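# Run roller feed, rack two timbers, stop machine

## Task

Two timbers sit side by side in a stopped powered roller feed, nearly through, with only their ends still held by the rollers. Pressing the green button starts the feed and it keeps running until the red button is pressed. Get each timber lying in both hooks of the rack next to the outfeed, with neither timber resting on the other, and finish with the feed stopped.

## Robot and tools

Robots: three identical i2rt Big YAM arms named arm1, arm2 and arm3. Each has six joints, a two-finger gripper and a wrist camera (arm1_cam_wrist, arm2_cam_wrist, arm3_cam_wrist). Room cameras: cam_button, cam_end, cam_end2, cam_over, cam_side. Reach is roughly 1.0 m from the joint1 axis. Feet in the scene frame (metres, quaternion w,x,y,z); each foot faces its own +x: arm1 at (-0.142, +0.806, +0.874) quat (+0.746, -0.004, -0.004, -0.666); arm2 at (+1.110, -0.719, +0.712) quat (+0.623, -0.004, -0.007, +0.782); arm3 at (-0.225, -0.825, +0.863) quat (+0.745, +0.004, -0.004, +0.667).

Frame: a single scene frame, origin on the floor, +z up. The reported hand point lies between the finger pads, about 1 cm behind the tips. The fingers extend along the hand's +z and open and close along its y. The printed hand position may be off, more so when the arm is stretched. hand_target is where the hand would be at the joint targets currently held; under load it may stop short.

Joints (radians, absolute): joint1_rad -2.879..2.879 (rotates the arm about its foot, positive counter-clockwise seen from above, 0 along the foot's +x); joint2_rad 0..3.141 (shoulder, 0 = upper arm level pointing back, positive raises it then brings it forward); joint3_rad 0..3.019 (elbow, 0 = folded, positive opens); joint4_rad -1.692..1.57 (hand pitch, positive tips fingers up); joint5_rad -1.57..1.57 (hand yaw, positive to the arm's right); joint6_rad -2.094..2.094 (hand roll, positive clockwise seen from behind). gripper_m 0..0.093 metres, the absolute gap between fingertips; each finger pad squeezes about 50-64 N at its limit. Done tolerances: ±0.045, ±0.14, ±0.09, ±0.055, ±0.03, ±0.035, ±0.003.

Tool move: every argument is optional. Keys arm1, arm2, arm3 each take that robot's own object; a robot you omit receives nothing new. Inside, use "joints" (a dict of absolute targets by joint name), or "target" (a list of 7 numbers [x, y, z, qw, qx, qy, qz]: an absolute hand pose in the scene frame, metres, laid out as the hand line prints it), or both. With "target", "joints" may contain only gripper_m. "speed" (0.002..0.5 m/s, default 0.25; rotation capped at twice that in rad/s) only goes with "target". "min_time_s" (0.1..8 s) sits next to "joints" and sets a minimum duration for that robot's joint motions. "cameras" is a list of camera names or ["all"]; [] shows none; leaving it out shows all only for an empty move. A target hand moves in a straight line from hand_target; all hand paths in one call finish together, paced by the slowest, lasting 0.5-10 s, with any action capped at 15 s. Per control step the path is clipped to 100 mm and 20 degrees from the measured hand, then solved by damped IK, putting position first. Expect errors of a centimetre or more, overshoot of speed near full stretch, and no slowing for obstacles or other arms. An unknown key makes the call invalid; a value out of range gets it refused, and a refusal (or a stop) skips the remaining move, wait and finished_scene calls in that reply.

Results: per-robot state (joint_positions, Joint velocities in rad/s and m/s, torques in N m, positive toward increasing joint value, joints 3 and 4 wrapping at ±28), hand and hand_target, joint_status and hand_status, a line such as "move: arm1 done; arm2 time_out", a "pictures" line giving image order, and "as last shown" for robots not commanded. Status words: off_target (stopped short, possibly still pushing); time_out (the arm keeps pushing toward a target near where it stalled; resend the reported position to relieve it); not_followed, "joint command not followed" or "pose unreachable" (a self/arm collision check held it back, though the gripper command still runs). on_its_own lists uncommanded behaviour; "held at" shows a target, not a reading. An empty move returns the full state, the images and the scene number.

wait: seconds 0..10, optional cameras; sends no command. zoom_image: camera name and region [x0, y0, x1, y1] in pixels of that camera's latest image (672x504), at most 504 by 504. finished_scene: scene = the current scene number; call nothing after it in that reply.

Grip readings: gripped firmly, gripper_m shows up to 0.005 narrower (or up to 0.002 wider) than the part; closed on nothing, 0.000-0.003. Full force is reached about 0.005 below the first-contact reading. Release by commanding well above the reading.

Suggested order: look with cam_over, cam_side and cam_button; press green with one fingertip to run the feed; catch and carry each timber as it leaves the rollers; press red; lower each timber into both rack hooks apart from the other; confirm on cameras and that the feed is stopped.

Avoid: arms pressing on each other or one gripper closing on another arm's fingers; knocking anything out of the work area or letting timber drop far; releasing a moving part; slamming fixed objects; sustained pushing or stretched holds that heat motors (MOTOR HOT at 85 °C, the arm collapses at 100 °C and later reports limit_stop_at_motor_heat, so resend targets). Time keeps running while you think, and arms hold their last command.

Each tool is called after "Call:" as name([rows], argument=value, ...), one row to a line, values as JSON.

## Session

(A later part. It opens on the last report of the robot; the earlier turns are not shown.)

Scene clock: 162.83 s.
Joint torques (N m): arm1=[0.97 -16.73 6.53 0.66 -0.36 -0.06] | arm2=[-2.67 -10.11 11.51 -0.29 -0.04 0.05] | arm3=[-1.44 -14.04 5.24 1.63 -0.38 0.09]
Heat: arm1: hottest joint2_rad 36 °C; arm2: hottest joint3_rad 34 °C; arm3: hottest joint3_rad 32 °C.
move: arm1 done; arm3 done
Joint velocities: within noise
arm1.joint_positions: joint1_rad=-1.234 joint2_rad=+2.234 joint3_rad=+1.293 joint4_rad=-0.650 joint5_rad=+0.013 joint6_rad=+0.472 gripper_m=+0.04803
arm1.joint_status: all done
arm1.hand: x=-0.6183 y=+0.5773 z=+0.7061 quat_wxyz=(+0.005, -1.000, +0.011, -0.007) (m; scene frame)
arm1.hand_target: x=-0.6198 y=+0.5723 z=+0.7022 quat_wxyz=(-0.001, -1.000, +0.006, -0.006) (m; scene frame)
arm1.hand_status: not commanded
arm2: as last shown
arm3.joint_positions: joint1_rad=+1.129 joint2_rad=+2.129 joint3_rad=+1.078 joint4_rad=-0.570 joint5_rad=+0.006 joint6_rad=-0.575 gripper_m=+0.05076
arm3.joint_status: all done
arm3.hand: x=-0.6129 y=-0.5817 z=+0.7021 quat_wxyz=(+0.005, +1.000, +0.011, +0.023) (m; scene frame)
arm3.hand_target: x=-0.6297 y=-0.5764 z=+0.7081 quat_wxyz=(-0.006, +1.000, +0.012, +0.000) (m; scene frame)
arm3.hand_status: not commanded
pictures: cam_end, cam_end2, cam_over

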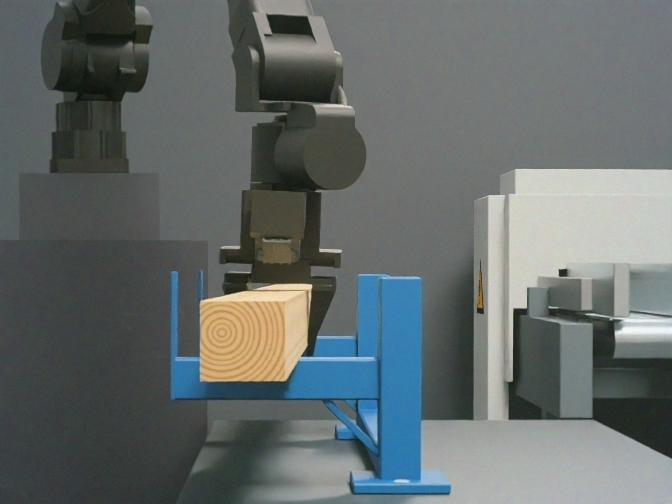

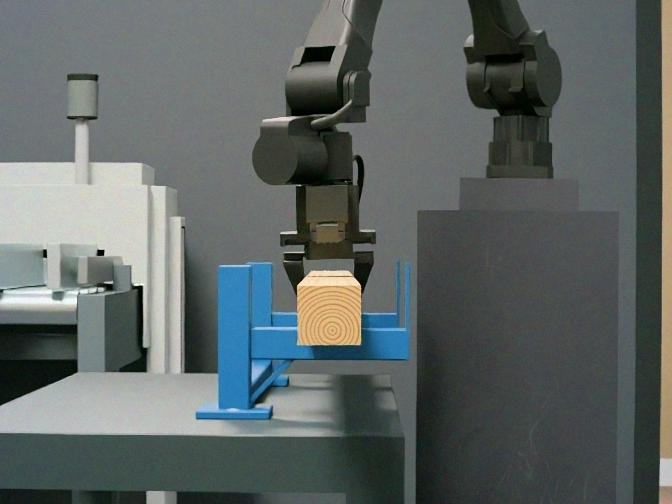

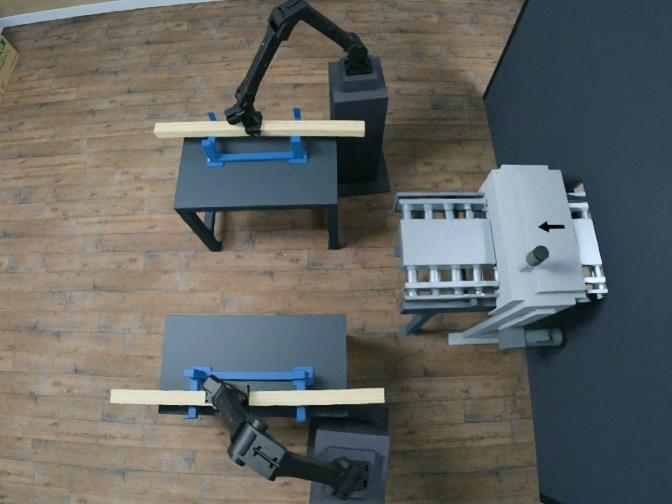

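Call:
move(arm1={"joints":{"joint2_rad":2.265},"min_time_s":0.8}, arm3={"joints":{"joint2_rad":2.15},"min_time_s":0.8})

Call:
move(arm1={"joints":{"gripper_m":0.072}}, arm3={"joints":{"gripper_m":0.072}}, cameras=["cam_end","cam_end2"])

Call:
move(arm1={"joints":{"joint2_rad":2.05,"joint4_rad":-0.84},"min_time_s":1.2}, arm3={"joints":{"joint2_rad":1.93,"joint4_rad":-0.75},"min_time_s":1.2}, cameras=["cam_end","cam_end2","cam_over","cam_button"])

Scene clock: 175.10 s.
Joint torques (N m): arm1=[0.91 -15.15 6.53 0.66 -0.37 -0.05] | arm2=[-2.73 -10.11 11.51 -0.29 -0.04 0.05] | arm3=[-1.44 -11.87 5.24 1.63 -0.42 0.08]
Heat: arm1: hottest joint2_rad 36 °C; arm2: hottest joint3_rad 35 °C; arm3: hottest joint3_rad 32 °C.
move: arm1 done; arm3 done
Joint velocities: within noise
arm1.joint_positions: joint1_rad=-1.234 joint2_rad=+2.236 joint3_rad=+1.293 joint4_rad=-0.650 joint5_rad=+0.013 joint6_rad=+0.472 gripper_m=+0.04802
arm1.joint_status: all done
arm1.hand: x=-0.6180 y=+0.5775 z=+0.7055 quat_wxyz=(+0.005, -1.000, +0.011, -0.008) (m; scene frame)
arm1.hand_target: x=-0.6142 y=+0.5749 z=+0.6922 quat_wxyz=(+0.003, -1.000, +0.006, -0.015) (m; scene frame)
arm1.hand_status: not commanded
arm2: as last shown
arm3.joint_positions: joint1_rad=+1.129 joint2_rad=+2.130 joint3_rad=+1.078 joint4_rad=-0.570 joint5_rad=+0.007 joint6_rad=-0.574 gripper_m=+0.05076
arm3.joint_status: all done
arm3.hand: x=-0.6127 y=-0.5819 z=+0.7016 quat_wxyz=(+0.005, +1.000, +0.011, +0.024) (m; scene frame)
arm3.hand_target: x=-0.6221 y=-0.5808 z=+0.6946 quat_wxyz=(+0.002, +1.000, +0.012, +0.012) (m; scene frame)
arm3.hand_status: not commanded
pictures: none

Scene clock: 175.77 s.
Joint torques (N m): arm1=[0.79 -16.03 6.41 0.58 -0.13 -0.07] | arm2=[-2.73 -10.11 11.51 -0.31 -0.04 0.04] | arm3=[-1.44 -12.1 5.24 0.95 -0.24 0.09]
Heat: arm1: hottest joint2_rad 35 °C; arm2: hottest joint3_rad 35 °C; arm3: hottest joint3_rad 32 °C.
move: arm1 done; arm3 done
Joint velocities: within noise
arm1.joint_positions: joint1_rad=-1.234 joint2_rad=+2.246 joint3_rad=+1.293 joint4_rad=-0.649 joint5_rad=+0.007 joint6_rad=+0.471 gripper_m=+0.07191
arm1.joint_status: all done
arm1.hand: x=-0.6150 y=+0.5777 z=+0.7001 quat_wxyz=(+0.004, -1.000, +0.011, -0.013) (m; scene frame)
arm1.hand_target: x=-0.6142 y=+0.5750 z=+0.6922 quat_wxyz=(+0.003, -1.000, +0.006, -0.015) (m; scene frame)
arm1.hand_status: not commanded
arm2: as last shown
arm3.joint_positions: joint1_rad=+1.129 joint2_rad=+2.132 joint3_rad=+1.078 joint4_rad=-0.551 joint5_rad=+0.002 joint6_rad=-0.574 gripper_m=+0.07192
arm3.joint_status: all done
arm3.hand: x=-0.6169 y=-0.5804 z=+0.7005 quat_wxyz=(+0.002, +1.000, +0.011, +0.015) (m; scene frame)
arm3.hand_target: x=-0.6220 y=-0.5809 z=+0.6945 quat_wxyz=(+0.002, +1.000, +0.012, +0.013) (m; scene frame)
arm3.hand_status: not commanded
pictures: cam_end, cam_end2

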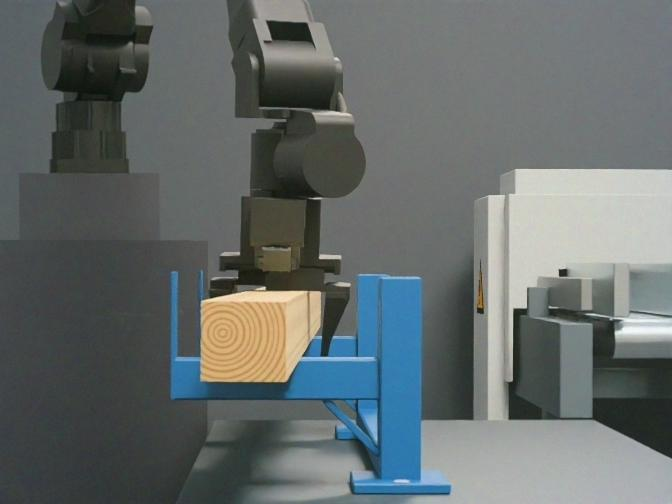

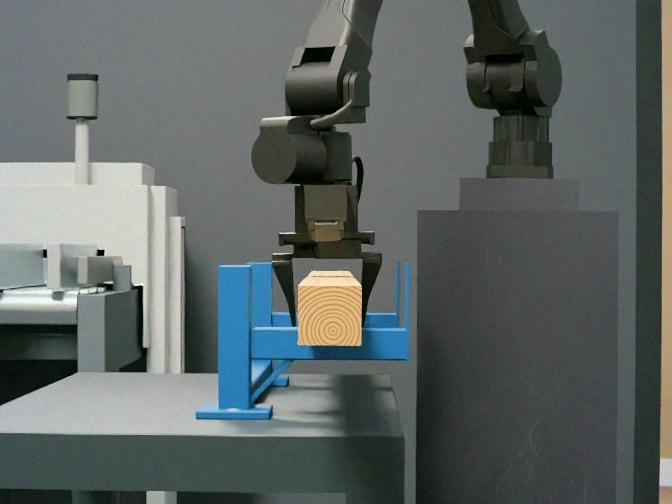

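Scene clock: 177.53 s.
Joint torques (N m): arm1=[0.97 -17.03 7.88 -0.27 -0.14 -0.07] | arm2=[-2.73 -10.05 11.51 -0.29 -0.04 0.05] | arm3=[-1.38 -13.1 6.58 0.24 -0.24 0.08]
Heat: arm1: hottest joint2_rad 35 °C; arm2: hottest joint3_rad 35 °C; arm3: hottest joint2_rad 31 °C.
move: arm1 done; arm3 done
Joint velocities: within noise
arm1.joint_positions: joint1_rad=-1.234 joint2_rad=+2.054 joint3_rad=+1.293 joint4_rad=-0.831 joint5_rad=+0.007 joint6_rad=+0.471 gripper_m=+0.07195
arm1.joint_status: all done
arm1.hand: x=-0.6191 y=+0.5769 z=+0.7989 quat_wxyz=(+0.002, -1.000, +0.011, -0.008) (m; scene frame)
arm1.hand_target: x=-0.6199 y=+0.5736 z=+0.8029 quat_wxyz=(+0.000, -1.000, +0.006, -0.008) (m; scene frame)
arm1.hand_status: not commanded
arm2: as last shown
arm3.joint_positions: joint1_rad=+1.129 joint2_rad=+1.936 joint3_rad=+1.078 joint4_rad=-0.740 joint5_rad=+0.002 joint6_rad=-0.574 gripper_m=+0.07195
arm3.joint_status: all done
arm3.hand: x=-0.6189 y=-0.5803 z=+0.7886 quat_wxyz=(+0.000, +1.000, +0.011, +0.012) (m; scene frame)
arm3.hand_target: x=-0.6250 y=-0.5804 z=+0.7942 quat_wxyz=(-0.001, +1.000, +0.012, +0.008) (m; scene frame)
arm3.hand_status: not commanded
pictures: cam_button, cam_end, cam_end2, cam_over

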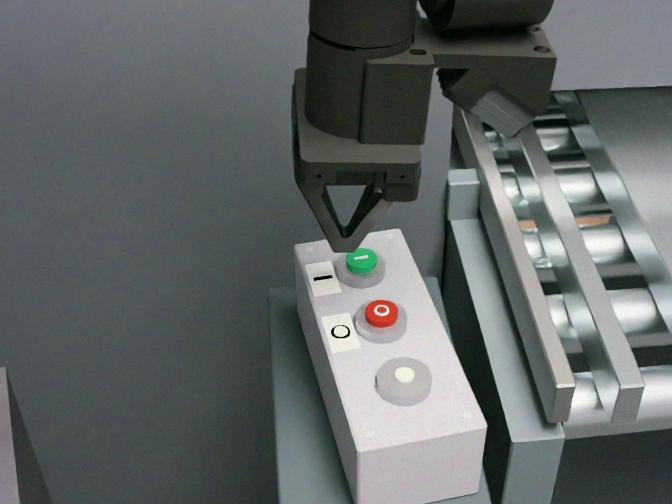

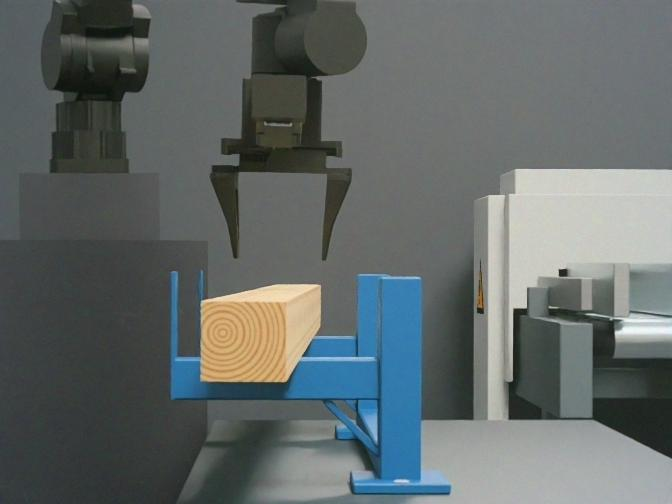

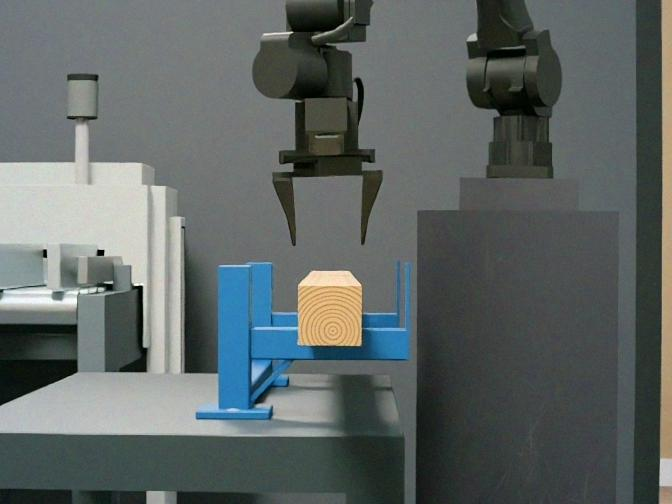

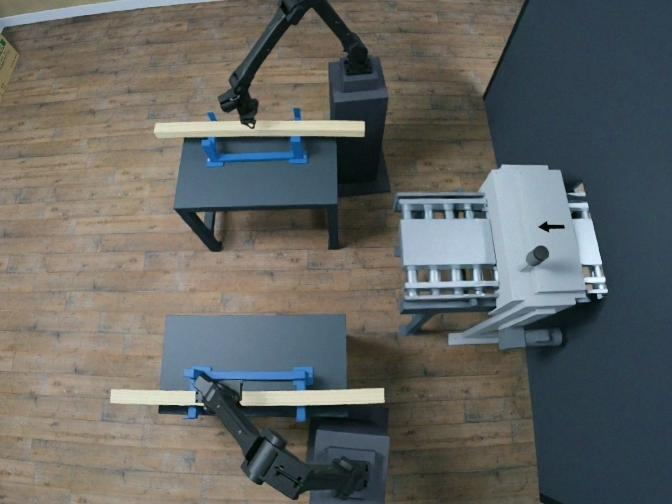

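Call:
finished_scene(scene=2)

The scene is finished: the task was done.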